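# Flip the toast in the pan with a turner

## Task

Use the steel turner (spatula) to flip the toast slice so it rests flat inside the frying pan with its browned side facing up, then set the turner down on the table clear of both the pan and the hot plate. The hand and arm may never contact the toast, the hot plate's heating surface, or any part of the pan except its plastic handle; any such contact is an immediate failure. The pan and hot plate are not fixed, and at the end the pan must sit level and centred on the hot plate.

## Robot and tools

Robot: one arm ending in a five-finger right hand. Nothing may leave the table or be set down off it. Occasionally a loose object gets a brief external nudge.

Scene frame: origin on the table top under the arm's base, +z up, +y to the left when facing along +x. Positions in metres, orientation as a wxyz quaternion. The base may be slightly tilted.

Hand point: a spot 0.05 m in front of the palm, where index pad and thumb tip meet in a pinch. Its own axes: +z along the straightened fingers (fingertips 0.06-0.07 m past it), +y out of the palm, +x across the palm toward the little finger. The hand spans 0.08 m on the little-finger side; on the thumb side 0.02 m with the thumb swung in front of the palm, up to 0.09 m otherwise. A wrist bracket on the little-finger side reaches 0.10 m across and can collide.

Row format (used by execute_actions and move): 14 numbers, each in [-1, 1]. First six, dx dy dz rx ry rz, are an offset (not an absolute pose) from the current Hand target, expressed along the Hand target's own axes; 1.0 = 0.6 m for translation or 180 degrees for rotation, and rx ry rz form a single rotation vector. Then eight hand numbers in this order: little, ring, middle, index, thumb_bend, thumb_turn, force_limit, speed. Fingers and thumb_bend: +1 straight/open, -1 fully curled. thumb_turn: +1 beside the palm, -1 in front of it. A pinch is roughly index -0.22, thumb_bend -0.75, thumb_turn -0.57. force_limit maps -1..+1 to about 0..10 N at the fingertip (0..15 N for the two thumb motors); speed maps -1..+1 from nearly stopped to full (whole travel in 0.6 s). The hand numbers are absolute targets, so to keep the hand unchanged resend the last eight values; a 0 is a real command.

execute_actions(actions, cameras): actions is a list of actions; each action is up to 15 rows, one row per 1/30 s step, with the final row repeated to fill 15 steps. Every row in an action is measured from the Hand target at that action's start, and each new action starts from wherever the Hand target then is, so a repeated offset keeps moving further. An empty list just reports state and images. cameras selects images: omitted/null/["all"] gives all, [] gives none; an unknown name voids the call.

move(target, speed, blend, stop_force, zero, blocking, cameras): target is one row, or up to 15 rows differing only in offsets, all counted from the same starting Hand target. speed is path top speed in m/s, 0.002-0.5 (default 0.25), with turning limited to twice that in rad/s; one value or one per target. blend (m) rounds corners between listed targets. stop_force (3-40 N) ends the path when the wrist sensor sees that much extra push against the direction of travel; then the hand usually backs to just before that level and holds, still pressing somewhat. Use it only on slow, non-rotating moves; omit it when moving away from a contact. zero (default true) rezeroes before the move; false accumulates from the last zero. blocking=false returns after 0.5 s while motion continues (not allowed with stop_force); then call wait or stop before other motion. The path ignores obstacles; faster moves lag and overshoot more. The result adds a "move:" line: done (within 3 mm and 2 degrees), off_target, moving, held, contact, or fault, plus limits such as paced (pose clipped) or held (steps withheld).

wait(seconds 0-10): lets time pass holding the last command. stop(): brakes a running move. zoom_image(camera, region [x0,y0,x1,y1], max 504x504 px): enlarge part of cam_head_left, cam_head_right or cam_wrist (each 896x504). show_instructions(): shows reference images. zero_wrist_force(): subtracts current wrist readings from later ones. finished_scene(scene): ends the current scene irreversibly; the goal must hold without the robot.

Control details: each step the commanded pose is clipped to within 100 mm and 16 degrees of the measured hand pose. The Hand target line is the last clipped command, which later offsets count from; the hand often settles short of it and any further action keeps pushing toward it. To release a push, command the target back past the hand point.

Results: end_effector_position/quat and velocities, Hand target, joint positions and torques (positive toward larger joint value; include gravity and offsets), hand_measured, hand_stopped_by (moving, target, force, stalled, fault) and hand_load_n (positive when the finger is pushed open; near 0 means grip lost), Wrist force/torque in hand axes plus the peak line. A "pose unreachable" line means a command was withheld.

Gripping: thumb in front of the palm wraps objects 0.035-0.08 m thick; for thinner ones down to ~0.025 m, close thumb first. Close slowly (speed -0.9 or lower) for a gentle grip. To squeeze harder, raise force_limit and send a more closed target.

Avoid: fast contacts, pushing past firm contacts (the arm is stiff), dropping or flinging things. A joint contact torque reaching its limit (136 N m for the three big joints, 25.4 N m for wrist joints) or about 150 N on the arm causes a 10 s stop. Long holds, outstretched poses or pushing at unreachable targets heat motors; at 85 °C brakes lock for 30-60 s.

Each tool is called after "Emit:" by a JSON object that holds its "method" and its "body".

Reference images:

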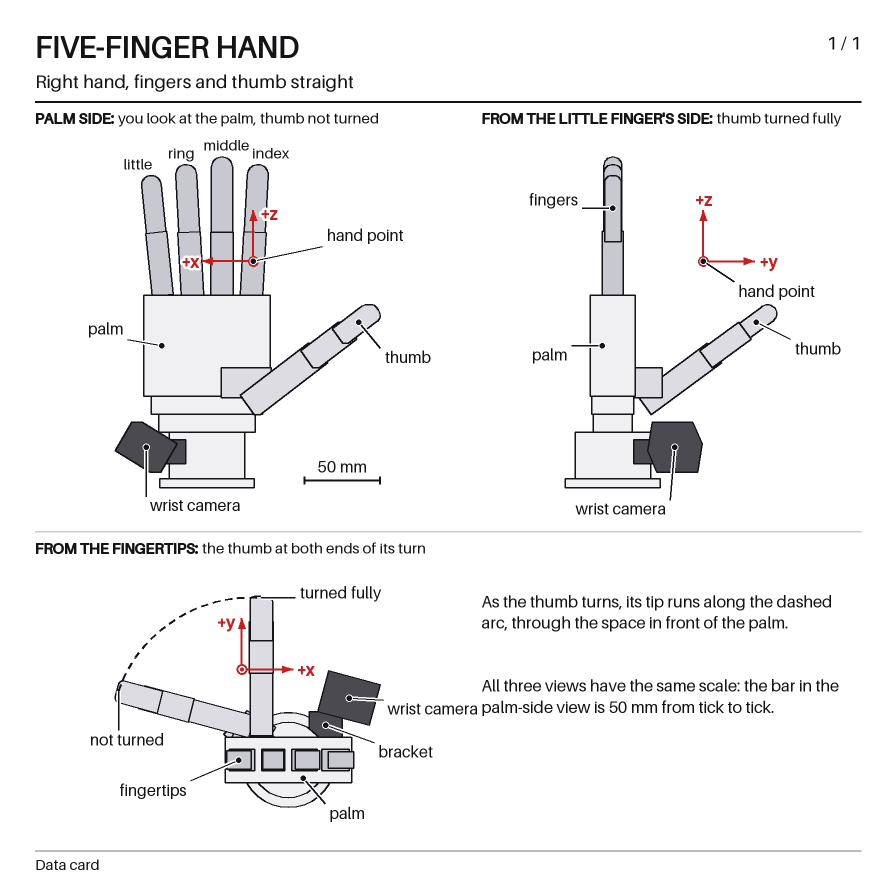

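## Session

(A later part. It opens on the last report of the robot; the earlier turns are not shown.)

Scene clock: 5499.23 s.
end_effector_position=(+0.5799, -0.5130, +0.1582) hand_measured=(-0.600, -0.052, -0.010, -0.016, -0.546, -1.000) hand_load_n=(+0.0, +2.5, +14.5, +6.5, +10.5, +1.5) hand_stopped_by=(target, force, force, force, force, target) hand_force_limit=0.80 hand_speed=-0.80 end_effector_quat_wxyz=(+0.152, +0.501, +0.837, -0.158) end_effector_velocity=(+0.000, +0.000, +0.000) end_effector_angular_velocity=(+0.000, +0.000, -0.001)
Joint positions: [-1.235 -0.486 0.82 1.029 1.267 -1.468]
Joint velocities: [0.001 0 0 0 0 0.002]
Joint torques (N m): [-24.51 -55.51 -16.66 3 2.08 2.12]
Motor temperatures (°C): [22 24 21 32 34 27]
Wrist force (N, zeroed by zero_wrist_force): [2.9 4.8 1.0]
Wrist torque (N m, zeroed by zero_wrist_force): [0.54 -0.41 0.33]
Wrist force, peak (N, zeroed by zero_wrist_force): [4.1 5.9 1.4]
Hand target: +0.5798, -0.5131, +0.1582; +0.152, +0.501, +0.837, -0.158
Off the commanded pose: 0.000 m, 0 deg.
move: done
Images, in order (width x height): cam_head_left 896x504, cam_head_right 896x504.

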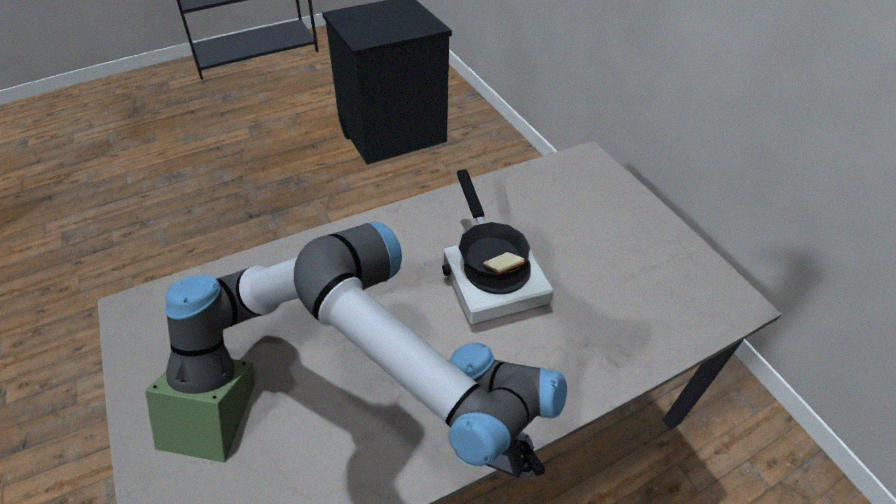

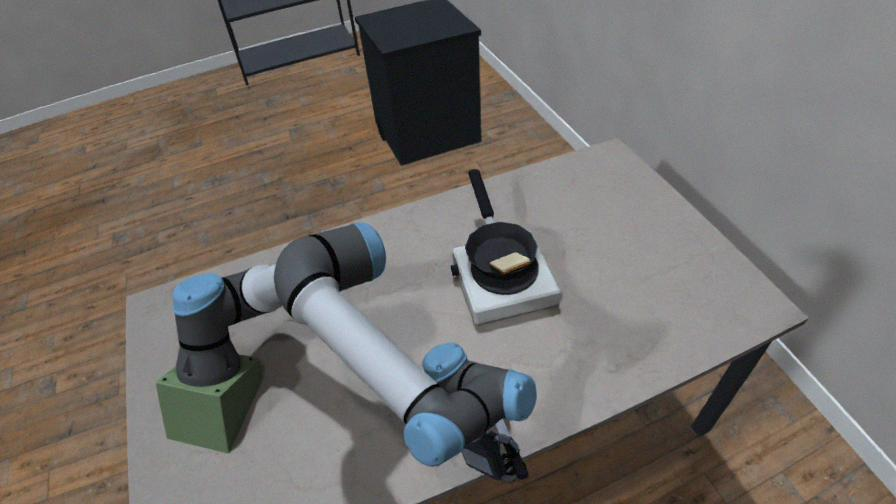

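Emit:
{"method": "move", "body": {"target": [0.0275,0.0075,0.0602,0,0,0,-0.6,-0.6,-0.6,-0.6,-1,-1,0.8,-0.8], "speed": 0.015, "stop_force": 3, "cameras": ["cam_head_left","cam_head_right"]}}

Emit:
{"method": "zoom_image", "body": {"camera": "cam_head_left", "region": [470, 370, 570, 480]}}

Emit:
{"method": "zoom_image", "body": {"camera": "cam_head_right", "region": [440, 370, 540, 480]}}

Scene clock: 5507.03 s.
end_effector_position=(+0.5799, -0.5131, +0.1451) hand_measured=(-0.600, -0.052, -0.010, -0.016, -0.548, -1.000) hand_load_n=(+0.0, +0.0, +9.0, +15.0, +6.5, +6.5) hand_stopped_by=(target, force, force, force, force, target) hand_force_limit=0.80 hand_speed=-0.80 end_effector_quat_wxyz=(+0.152, +0.501, +0.837, -0.158) end_effector_velocity=(+0.000, +0.000, +0.000) end_effector_angular_velocity=(-0.001, +0.000, +0.000)
Joint positions: [-1.226 -0.479 0.837 1.002 1.269 -1.459]
Joint velocities: [0 0 0 -0.001 0.001 0.001]
Joint torques (N m): [-33.28 -59.63 -22.64 2.43 -0.35 -2.26]
Motor temperatures (°C): [22 24 21 32 34 27]
Wrist force (N, zeroed by zero_wrist_force): [2.4 5.2 -1.2]
Wrist torque (N m, zeroed by zero_wrist_force): [0.11 0.11 0.47]
Wrist force, peak (N, zeroed by zero_wrist_force): [3.1 5.0 1.1]
Hand target: +0.5799, -0.5131, +0.1451; +0.152, +0.501, +0.837, -0.158
Off the commanded pose: 0.027 m, 0 deg.
move: contact
Images, in order (width x height): cam_head_left 896x504, cam_head_right 896x504.

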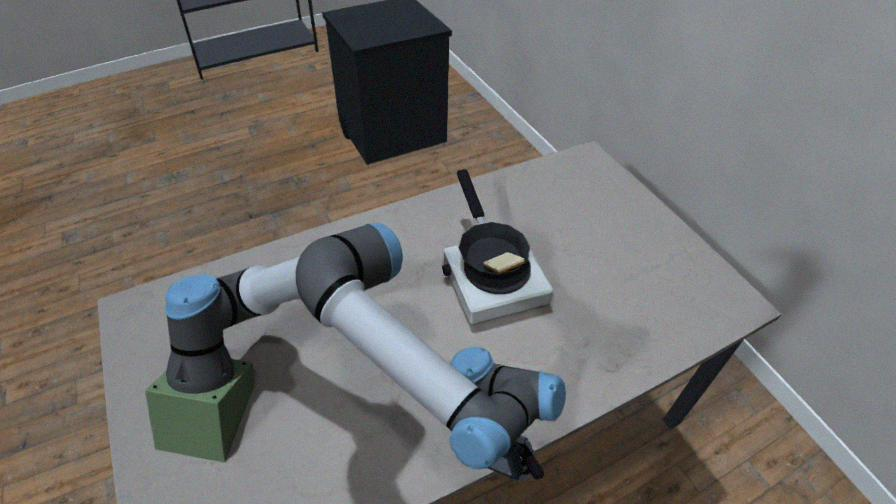

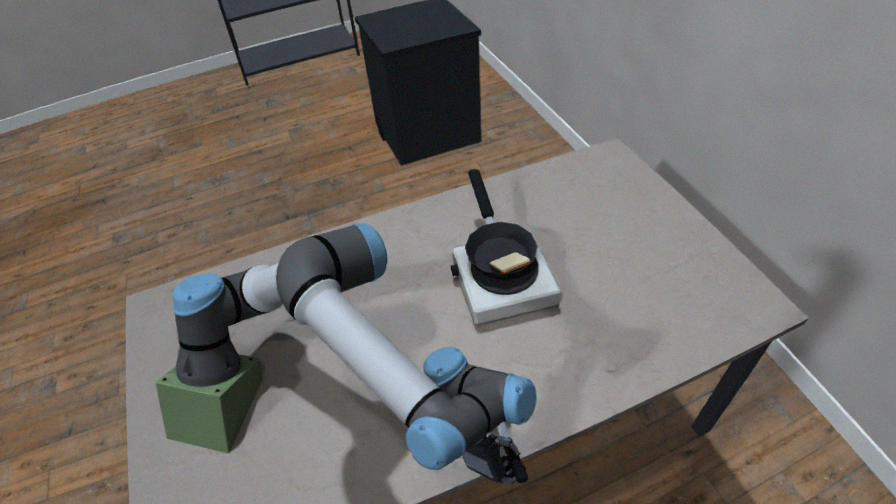

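Scaled by 4.582.

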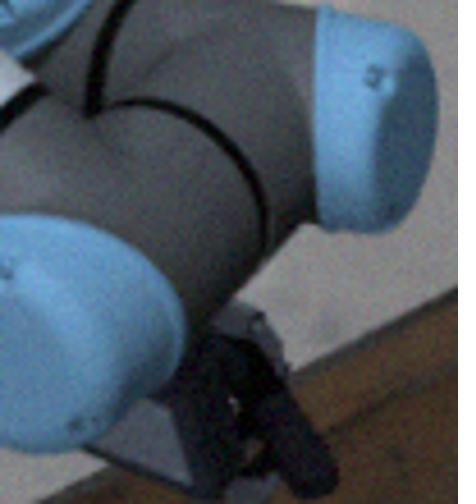

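Scaled by 4.582.

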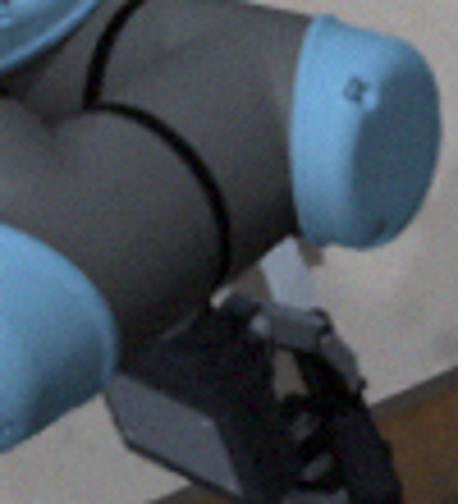

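Emit:
{"method": "move", "body": {"target": [[-0.0688,-0.0187,-0.1505,0,0,0,-0.6,-0.6,-0.6,-0.6,-1,-1,0.8,-0.8],[0.0715,0.4598,-0.5782,0.0923,-0.1364,-0.0252,-0.6,-0.6,-0.6,-0.6,-1,-1,0.8,-0.8]], "speed": 0.15, "cameras": ["cam_head_left"]}}

Emit:
{"method": "zoom_image", "body": {"camera": "cam_head_left", "region": [480, 255, 530, 305]}}

Scene clock: 5522.20 s.
end_effector_position=(+0.7710, -0.2108, +0.4101) hand_measured=(-0.600, -0.052, -0.010, -0.016, -0.546, -1.000) hand_load_n=(+0.5, +1.0, +16.5, +4.0, +12.0, +0.0) hand_stopped_by=(target, force, force, force, force, target) hand_force_limit=0.80 hand_speed=-0.80 end_effector_quat_wxyz=(+0.246, +0.440, +0.774, -0.384) end_effector_velocity=(+0.001, +0.001, +0.001) end_effector_angular_velocity=(-0.002, -0.004, +0.004)
Joint positions: [-0.766 -0.733 0.246 1.513 1.859 -1.096]
Joint velocities: [0 -0.003 0.004 -0.006 -0.001 0]
Joint torques (N m): [-18.1 -60.19 -10.81 -0.75 2.07 -1.91]
Motor temperatures (°C): [22 24 21 32 34 27]
Wrist force (N, zeroed by zero_wrist_force): [4.4 5.7 0.2]
Wrist torque (N m, zeroed by zero_wrist_force): [0.68 -0.43 0.37]
Wrist force, peak (N, zeroed by zero_wrist_force): [4.1 6.6 -1.3]
Hand target: +0.7711, -0.2107, +0.4103; +0.247, +0.440, +0.773, -0.384
Off the commanded pose: 0.000 m, 0 deg.
move: done
Images, in order (width x height): cam_head_left 896x504.

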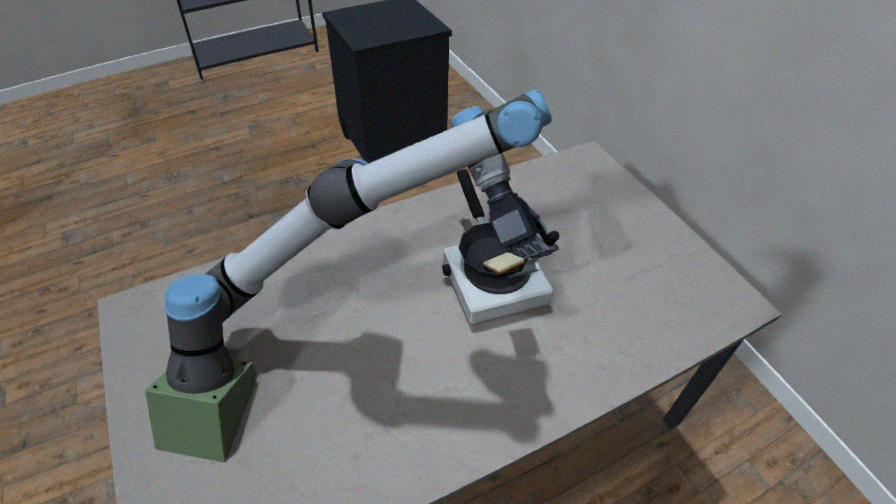

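Scaled by 10.080.

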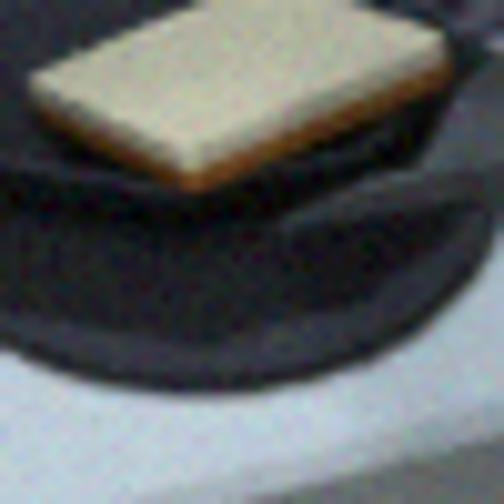

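Emit:
{"method": "move", "body": {"target": [[-0.0211,-0.0957,-0.2349,0.0086,-0.068,0.0836,-0.6,-0.6,-0.6,-0.6,-1,-1,0.8,-0.8],[0.2339,0.0003,-0.4614,0.0171,-0.1359,0.1671,-0.6,-0.6,-0.6,-0.6,-1,-1,0.8,-0.8]], "speed": 0.12, "blend": 0.03, "cameras": []}}

Emit:
{"method": "move", "body": {"target": [0.2161,-0.0363,0.1189,0,0,0,-0.6,-0.6,-0.6,-0.6,-1,-1,0.8,-0.8], "speed": 0.1, "stop_force": 4, "cameras": ["cam_head_left"]}}

Emit:
{"method": "zoom_image", "body": {"camera": "cam_head_left", "region": [450, 215, 550, 300]}}

Scene clock: 5533.47 s.
end_effector_position=(+0.6903, +0.0824, +0.4708) hand_measured=(-0.600, -0.052, -0.010, -0.016, -0.546, -1.000) hand_load_n=(+0.0, +1.5, +15.0, +5.5, +12.0, +0.5) hand_stopped_by=(target, force, force, force, force, target) hand_force_limit=0.80 hand_speed=-0.80 end_effector_quat_wxyz=(+0.482, +0.540, +0.554, -0.411) end_effector_velocity=(+0.000, +0.001, +0.000) end_effector_angular_velocity=(+0.000, -0.002, +0.001)
Joint positions: [-0.18 -1.13 0.822 1.488 2.529 -0.039]
Joint velocities: [0.001 -0.001 0 0 0.001 0.002]
Joint torques (N m): [-4.05 -59.47 -11.05 1.52 3.66 2.53]
Motor temperatures (°C): [22 24 21 32 34 27]
Wrist force (N, zeroed by zero_wrist_force): [5.1 3.8 -0.9]
Wrist torque (N m, zeroed by zero_wrist_force): [0.57 -0.35 0.24]
Wrist force, peak (N, zeroed by zero_wrist_force): [4.5 6.2 0.1]
Hand target: +0.6902, +0.0825, +0.4709; +0.482, +0.540, +0.554, -0.411
Off the commanded pose: 0.000 m, 0 deg.
move: done
No camera images: "cameras" was empty.

Scene clock: 5536.00 s.
end_effector_position=(+0.6814, +0.0374, +0.3286) hand_measured=(-0.600, -0.052, -0.010, -0.016, -0.546, -1.000) hand_load_n=(+0.0, +1.5, +15.0, +5.5, +11.5, +0.5) hand_stopped_by=(target, force, force, force, force, target) hand_force_limit=0.80 hand_speed=-0.80 end_effector_quat_wxyz=(+0.482, +0.540, +0.554, -0.411) end_effector_velocity=(+0.000, +0.000, +0.000) end_effector_angular_velocity=(+0.000, +0.004, +0.000)
Joint positions: [-0.148 -1.079 1.132 1.169 2.54 0.013]
Joint velocities: [0 0 0 0.002 0 -0.002]
Joint torques (N m): [-19.74 -58.58 -10.53 0.65 0.77 -1.88]
Motor temperatures (°C): [22 24 21 32 34 27]
Wrist force (N, zeroed by zero_wrist_force): [5.1 3.6 -0.9]
Wrist torque (N m, zeroed by zero_wrist_force): [0.52 -0.35 0.23]
Wrist force, peak (N, zeroed by zero_wrist_force): [6.3 3.3 -0.2]
Hand target: +0.6814, +0.0374, +0.3285; +0.482, +0.540, +0.554, -0.411
Off the commanded pose: 0.000 m, 0 deg.
move: done
Images, in order (width x height): cam_head_left 896x504.

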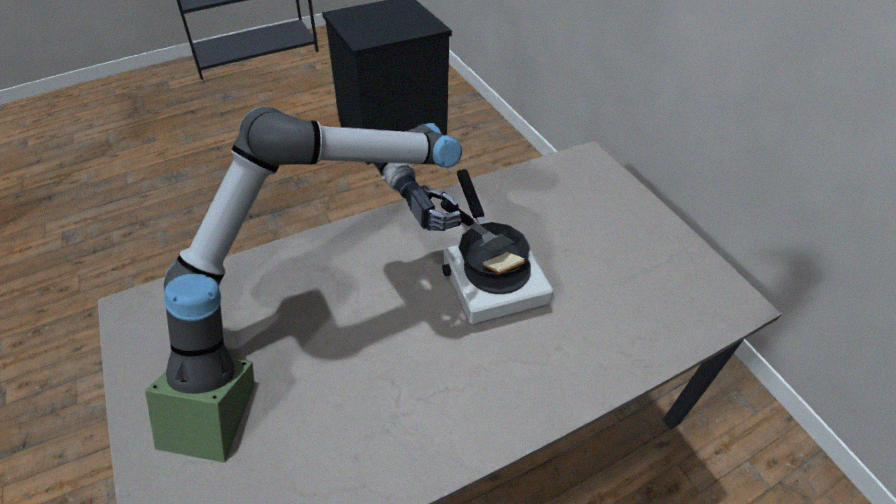

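Scaled by 5.040.

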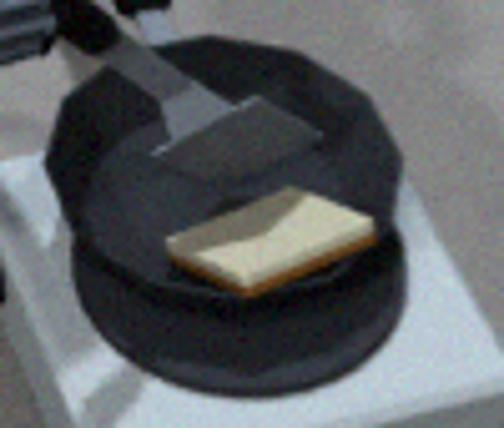

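Emit:
{"method": "move", "body": {"target": [-0.0127,-0.0062,0.0719,0,0,0,-0.6,-0.6,-0.6,-0.6,-1,-1,0.8,-0.8], "speed": 0.03, "stop_force": 5}}

Emit:
{"method": "zoom_image", "body": {"camera": "cam_head_left", "region": [430, 190, 580, 310]}}

Scene clock: 5555.87 s.
end_effector_position=(+0.6812, -0.0065, +0.3272) hand_measured=(-0.600, -0.052, -0.010, -0.016, -0.546, -1.000) hand_load_n=(+0.0, +1.5, +15.0, +6.0, +11.5, +1.0) hand_stopped_by=(target, force, force, force, force, target) hand_force_limit=0.80 hand_speed=-0.80 end_effector_quat_wxyz=(+0.482, +0.540, +0.554, -0.411) end_effector_velocity=(+0.000, +0.000, -0.001) end_effector_angular_velocity=(+0.000, +0.003, -0.001)
Joint positions: [-0.228 -1.104 1.193 1.03 2.509 -0.115]
Joint velocities: [0.001 0.001 0.001 0.002 0 0.001]
Joint torques (N m): [-5.82 -36.96 -23.14 3.95 3.64 2.57]
Motor temperatures (°C): [22 24 21 32 34 27]
Wrist force (N, zeroed by zero_wrist_force): [4.8 4.0 -1.3]
Wrist torque (N m, zeroed by zero_wrist_force): [0.56 -0.28 0.20]
Wrist force, peak (N, zeroed by zero_wrist_force): [5.2 4.4 -1.4]
Hand target: +0.6812, -0.0065, +0.3272; +0.482, +0.540, +0.554, -0.411
Off the commanded pose: 0.000 m, 0 deg.
move: done
camera_calibration:
cam_wrist: T_world_to_cam=[[0.964538, 0.143974, -0.221218, -0.589838], [0.145829, 0.407901, 0.901305, -0.391243], [0.22, -0.901603, 0.37244, -0.164089], [0, 0, 0, 1]] pos_world=[0.662075, 0.0965666, 0.28326]

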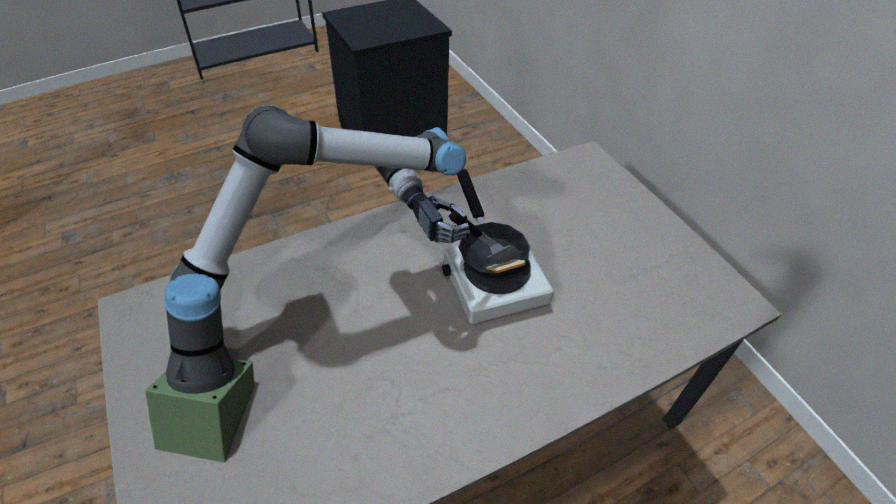

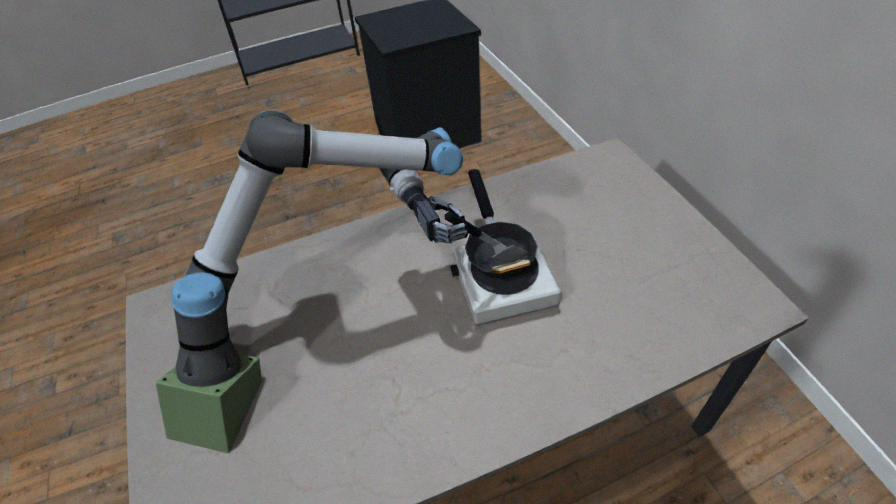

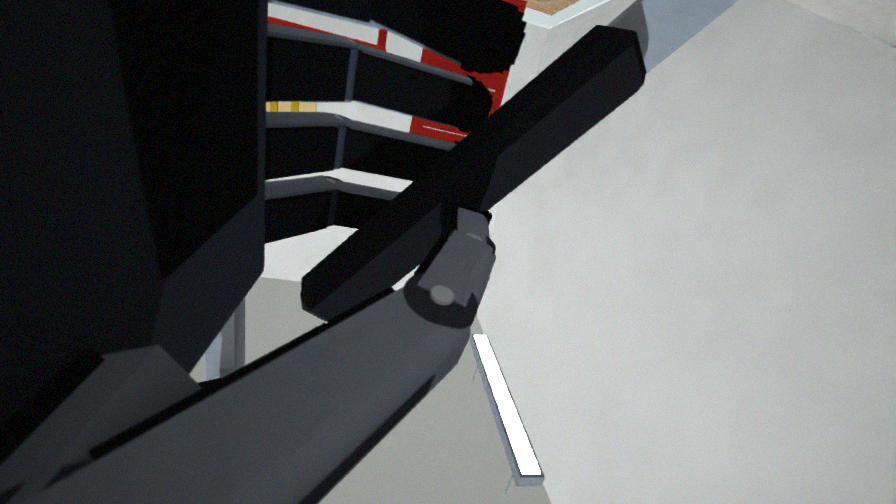

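Scaled by 3.360.

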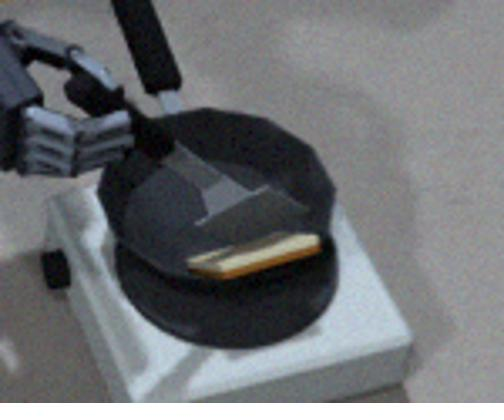

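Emit:
{"method": "move", "body": {"target": [0.0099,0.0045,-0.0492,0,0,0,-0.6,-0.6,-0.6,-0.6,-1,-1,0.8,-0.8], "speed": 0.008}}

Emit:
{"method": "zoom_image", "body": {"camera": "cam_head_left", "region": [430, 190, 580, 310]}}

Emit:
{"method": "zoom_image", "body": {"camera": "cam_head_right", "region": [430, 190, 580, 310]}}

Scene clock: 5563.37 s.
end_effector_position=(+0.6815, +0.0238, +0.3274) hand_measured=(-0.600, -0.052, -0.010, -0.016, -0.546, -1.000) hand_load_n=(+0.0, +1.5, +15.0, +5.5, +11.5, +1.0) hand_stopped_by=(target, force, force, force, force, target) hand_force_limit=0.80 hand_speed=-0.80 end_effector_quat_wxyz=(+0.482, +0.540, +0.554, -0.411) end_effector_velocity=(+0.000, -0.001, +0.000) end_effector_angular_velocity=(-0.001, +0.000, -0.002)
Joint positions: [-0.172 -1.087 1.152 1.124 2.532 -0.027]
Joint velocities: [-0.001 0 0.001 0 0 0.001]
Joint torques (N m): [-16.75 -37.36 -17.75 2.08 3.18 0.46]
Motor temperatures (°C): [22 24 21 32 34 27]
Wrist force (N, zeroed by zero_wrist_force): [4.9 3.6 -1.0]
Wrist torque (N m, zeroed by zero_wrist_force): [0.51 -0.31 0.24]
Wrist force, peak (N, zeroed by zero_wrist_force): [5.3 4.3 -1.3]
Hand target: +0.6815, +0.0237, +0.3274; +0.482, +0.540, +0.554, -0.411
Off the commanded pose: 0.000 m, 0 deg.
move: done
camera_calibration:
cam_wrist: T_world_to_cam=[[0.96453, 0.143966, -0.22126, -0.594431], [0.145884, 0.40785, 0.901319, -0.403849], [0.22, -0.901627, 0.372381, -0.136892], [0, 0, 0, 1]] pos_world=[0.662378, 0.126862, 0.283449]

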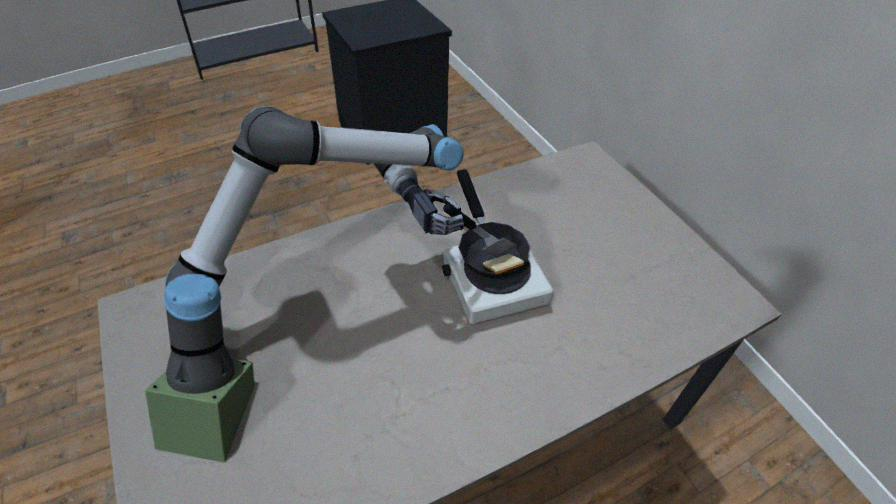

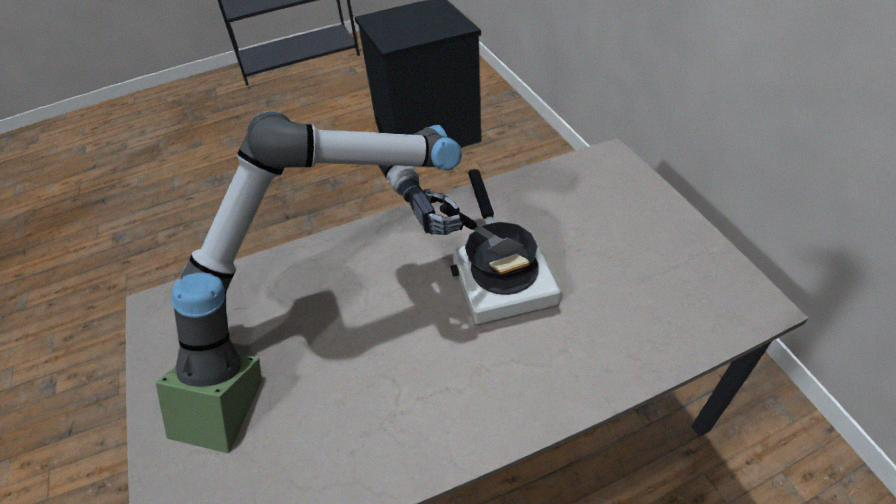

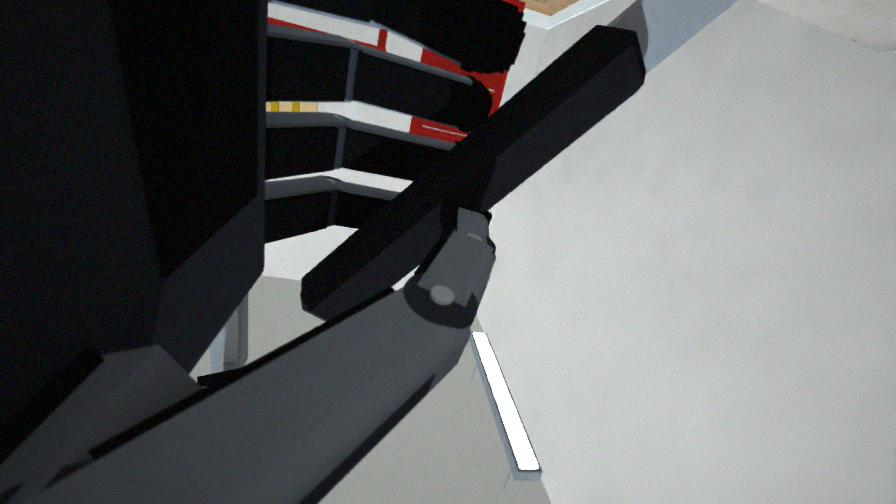

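Scaled by 3.360.

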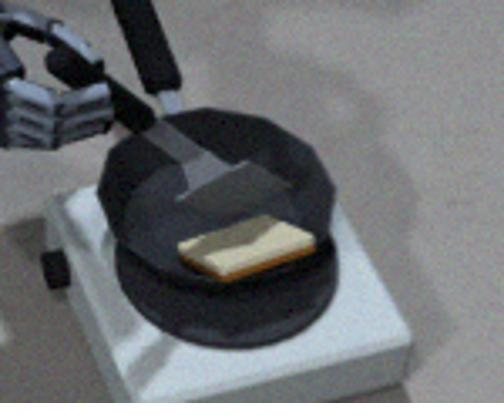

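Scaled by 3.360.

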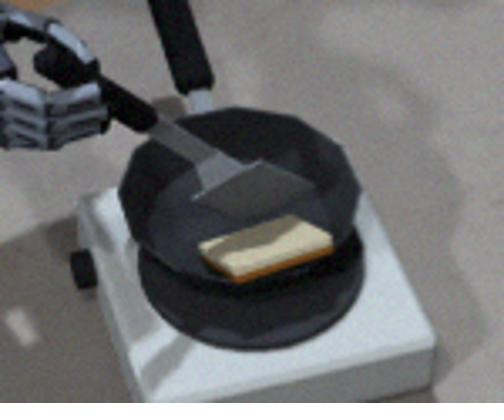

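Emit:
{"method": "move", "body": {"target": [-0.1762,0.0146,-0.0613,0,0,0,-0.6,-0.6,-0.6,-0.6,-1,-1,0.8,-0.8], "speed": 0.12}}

Emit:
{"method": "zoom_image", "body": {"camera": "cam_head_left", "region": [450, 215, 550, 300]}}

Emit:
{"method": "zoom_image", "body": {"camera": "cam_head_right", "region": [450, 215, 550, 300]}}

Scene clock: 5566.50 s.
end_effector_position=(+0.6817, +0.0389, +0.4387) hand_measured=(-0.600, -0.052, -0.010, -0.016, -0.546, -1.000) hand_load_n=(+0.0, +2.0, +15.0, +5.5, +12.0, +0.5) hand_stopped_by=(target, force, force, force, force, target) hand_force_limit=0.80 hand_speed=-0.80 end_effector_quat_wxyz=(+0.482, +0.540, +0.554, -0.411) end_effector_velocity=(+0.000, +0.000, +0.000) end_effector_angular_velocity=(-0.001, -0.001, +0.000)
Joint positions: [-0.238 -1.178 1 1.285 2.505 -0.129]
Joint velocities: [-0.001 0 0 -0.001 0.001 0]
Joint torques (N m): [-6.23 -31.81 -20.59 0.47 3.87 1.81]
Motor temperatures (°C): [22 24 21 32 34 27]
Wrist force (N, zeroed by zero_wrist_force): [5.1 3.8 -0.7]
Wrist torque (N m, zeroed by zero_wrist_force): [0.53 -0.29 0.21]
Wrist force, peak (N, zeroed by zero_wrist_force): [6.2 3.6 -0.3]
Hand target: +0.6817, +0.0389, +0.4387; +0.482, +0.540, +0.554, -0.411
Off the commanded pose: 0.000 m, 0 deg.
move: done
camera_calibration:
cam_wrist: T_world_to_cam=[[0.964554, 0.143933, -0.221176, -0.572214], [0.145813, 0.407869, 0.901322, -0.510284], [0.219941, -0.901624, 0.372424, -0.164752], [0, 0, 0, 1]] pos_world=[0.662573, 0.141945, 0.394728]

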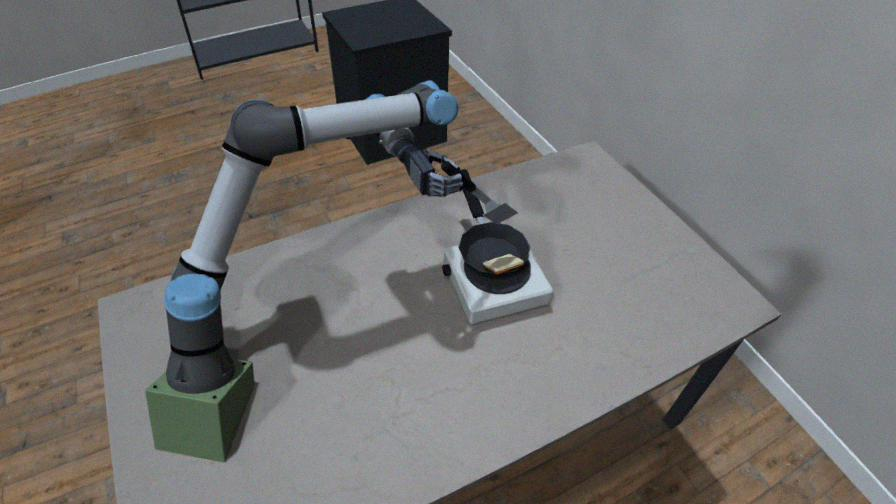

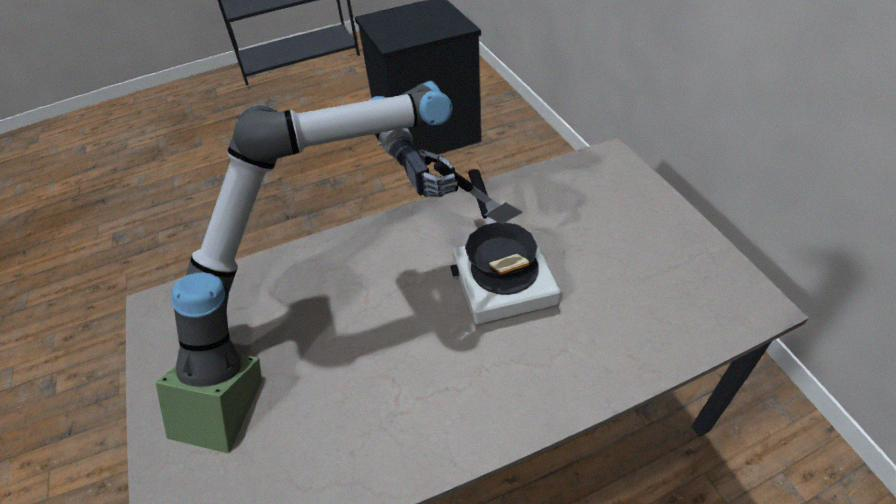

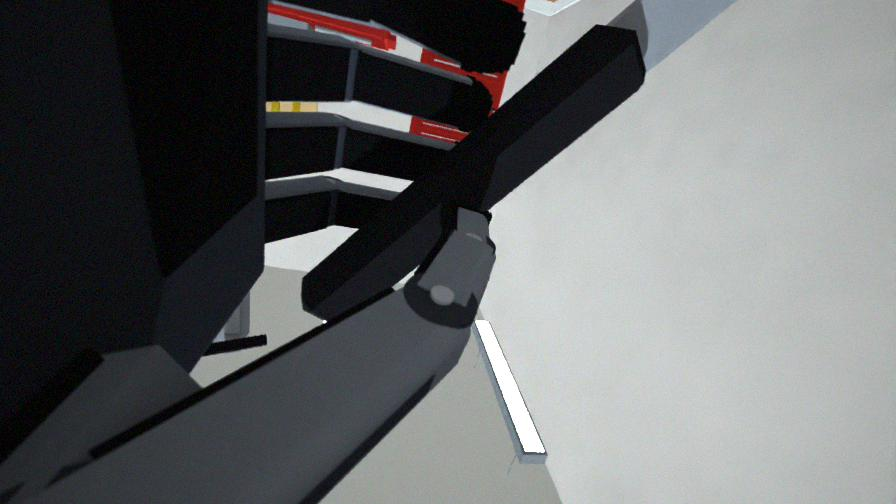

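Scaled by 5.040.

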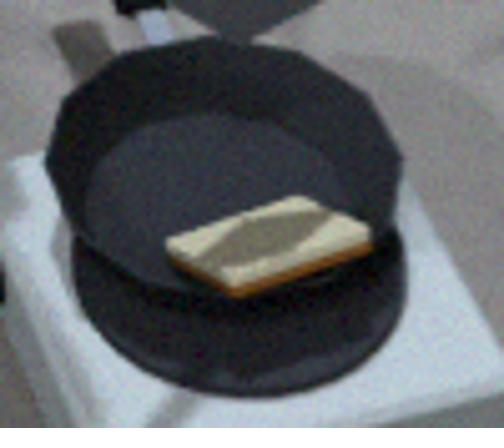

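Scaled by 5.040.

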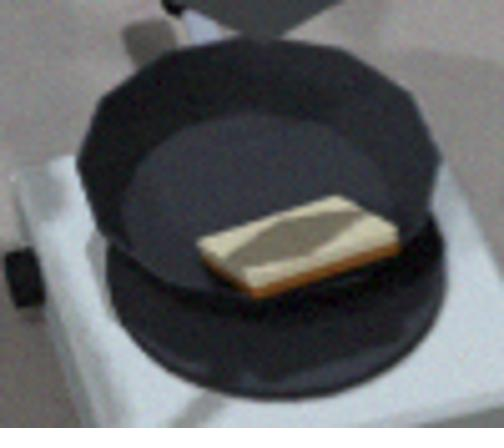

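Emit:
{"method": "move", "body": {"target": [0.1783,-0.0462,0.0403,0,0,0,-0.6,-0.6,-0.6,-0.6,-1,-1,0.8,-0.8], "speed": 0.08, "stop_force": 5}}

Emit:
{"method": "zoom_image", "body": {"camera": "cam_head_left", "region": [450, 215, 550, 300]}}

Scene clock: 5586.63 s.
end_effector_position=(+0.6616, +0.0347, +0.3275) hand_measured=(-0.600, -0.052, -0.010, -0.016, -0.546, -1.000) hand_load_n=(+0.0, +1.5, +14.5, +5.5, +12.0, +0.5) hand_stopped_by=(target, force, force, force, force, target) hand_force_limit=0.80 hand_speed=-0.80 end_effector_quat_wxyz=(+0.482, +0.540, +0.554, -0.411) end_effector_velocity=(+0.001, +0.000, +0.000) end_effector_angular_velocity=(+0.001, -0.001, +0.002)
Joint positions: [-0.15 -1.126 1.22 1.126 2.54 0.009]
Joint velocities: [0 0 -0.001 -0.001 -0.001 -0.001]
Joint torques (N m): [-18.67 -57.52 -12.36 4.32 0.77 -1.51]
Motor temperatures (°C): [22 24 21 32 34 27]
Wrist force (N, zeroed by zero_wrist_force): [5.3 4.0 -1.1]
Wrist torque (N m, zeroed by zero_wrist_force): [0.60 -0.39 0.22]
Wrist force, peak (N, zeroed by zero_wrist_force): [6.2 3.8 -1.0]
Hand target: +0.6616, +0.0347, +0.3275; +0.482, +0.540, +0.554, -0.411
Off the commanded pose: 0.000 m, 0 deg.
move: done
camera_calibration:
cam_wrist: T_world_to_cam=[[0.964539, 0.143967, -0.221222, -0.576814], [0.145853, 0.40783, 0.901333, -0.405437], [0.219983, -0.901637, 0.37237, -0.122617], [0, 0, 0, 1]] pos_world=[0.642467, 0.137835, 0.283489]

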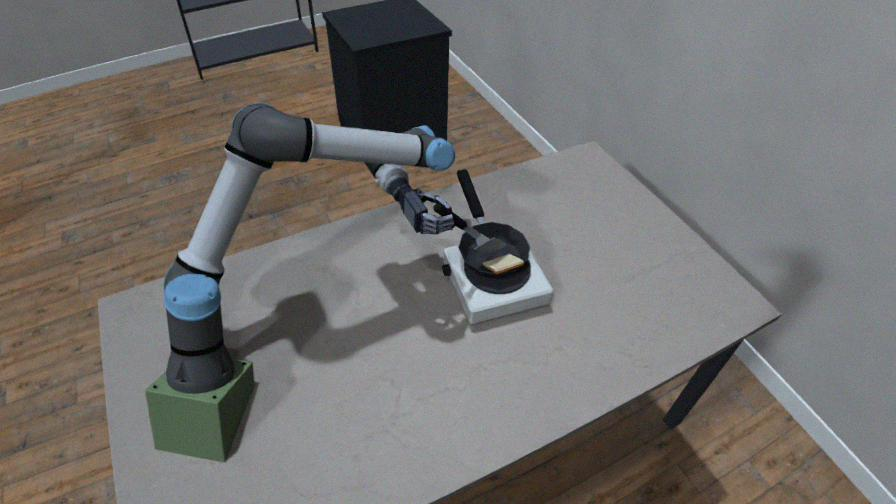

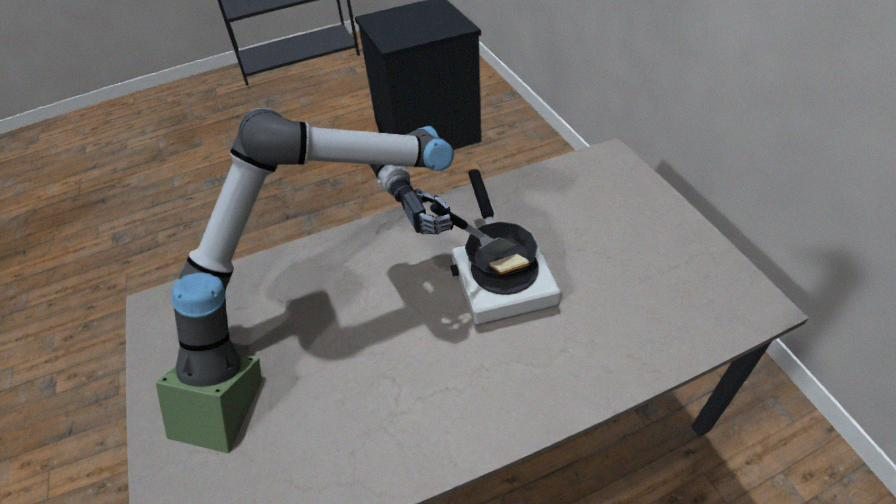

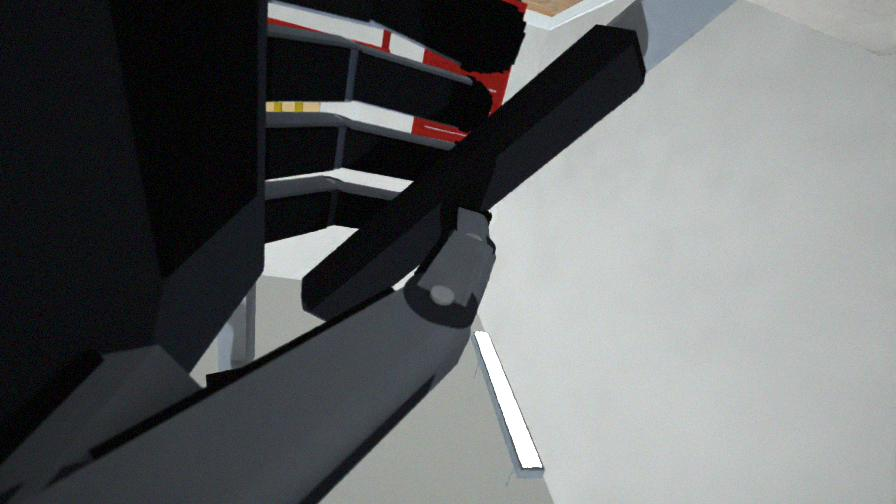

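Scaled by 5.040.

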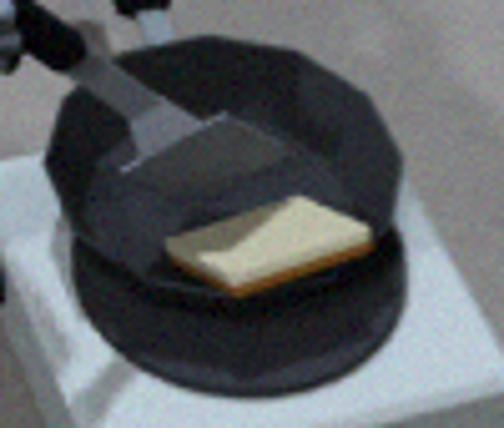

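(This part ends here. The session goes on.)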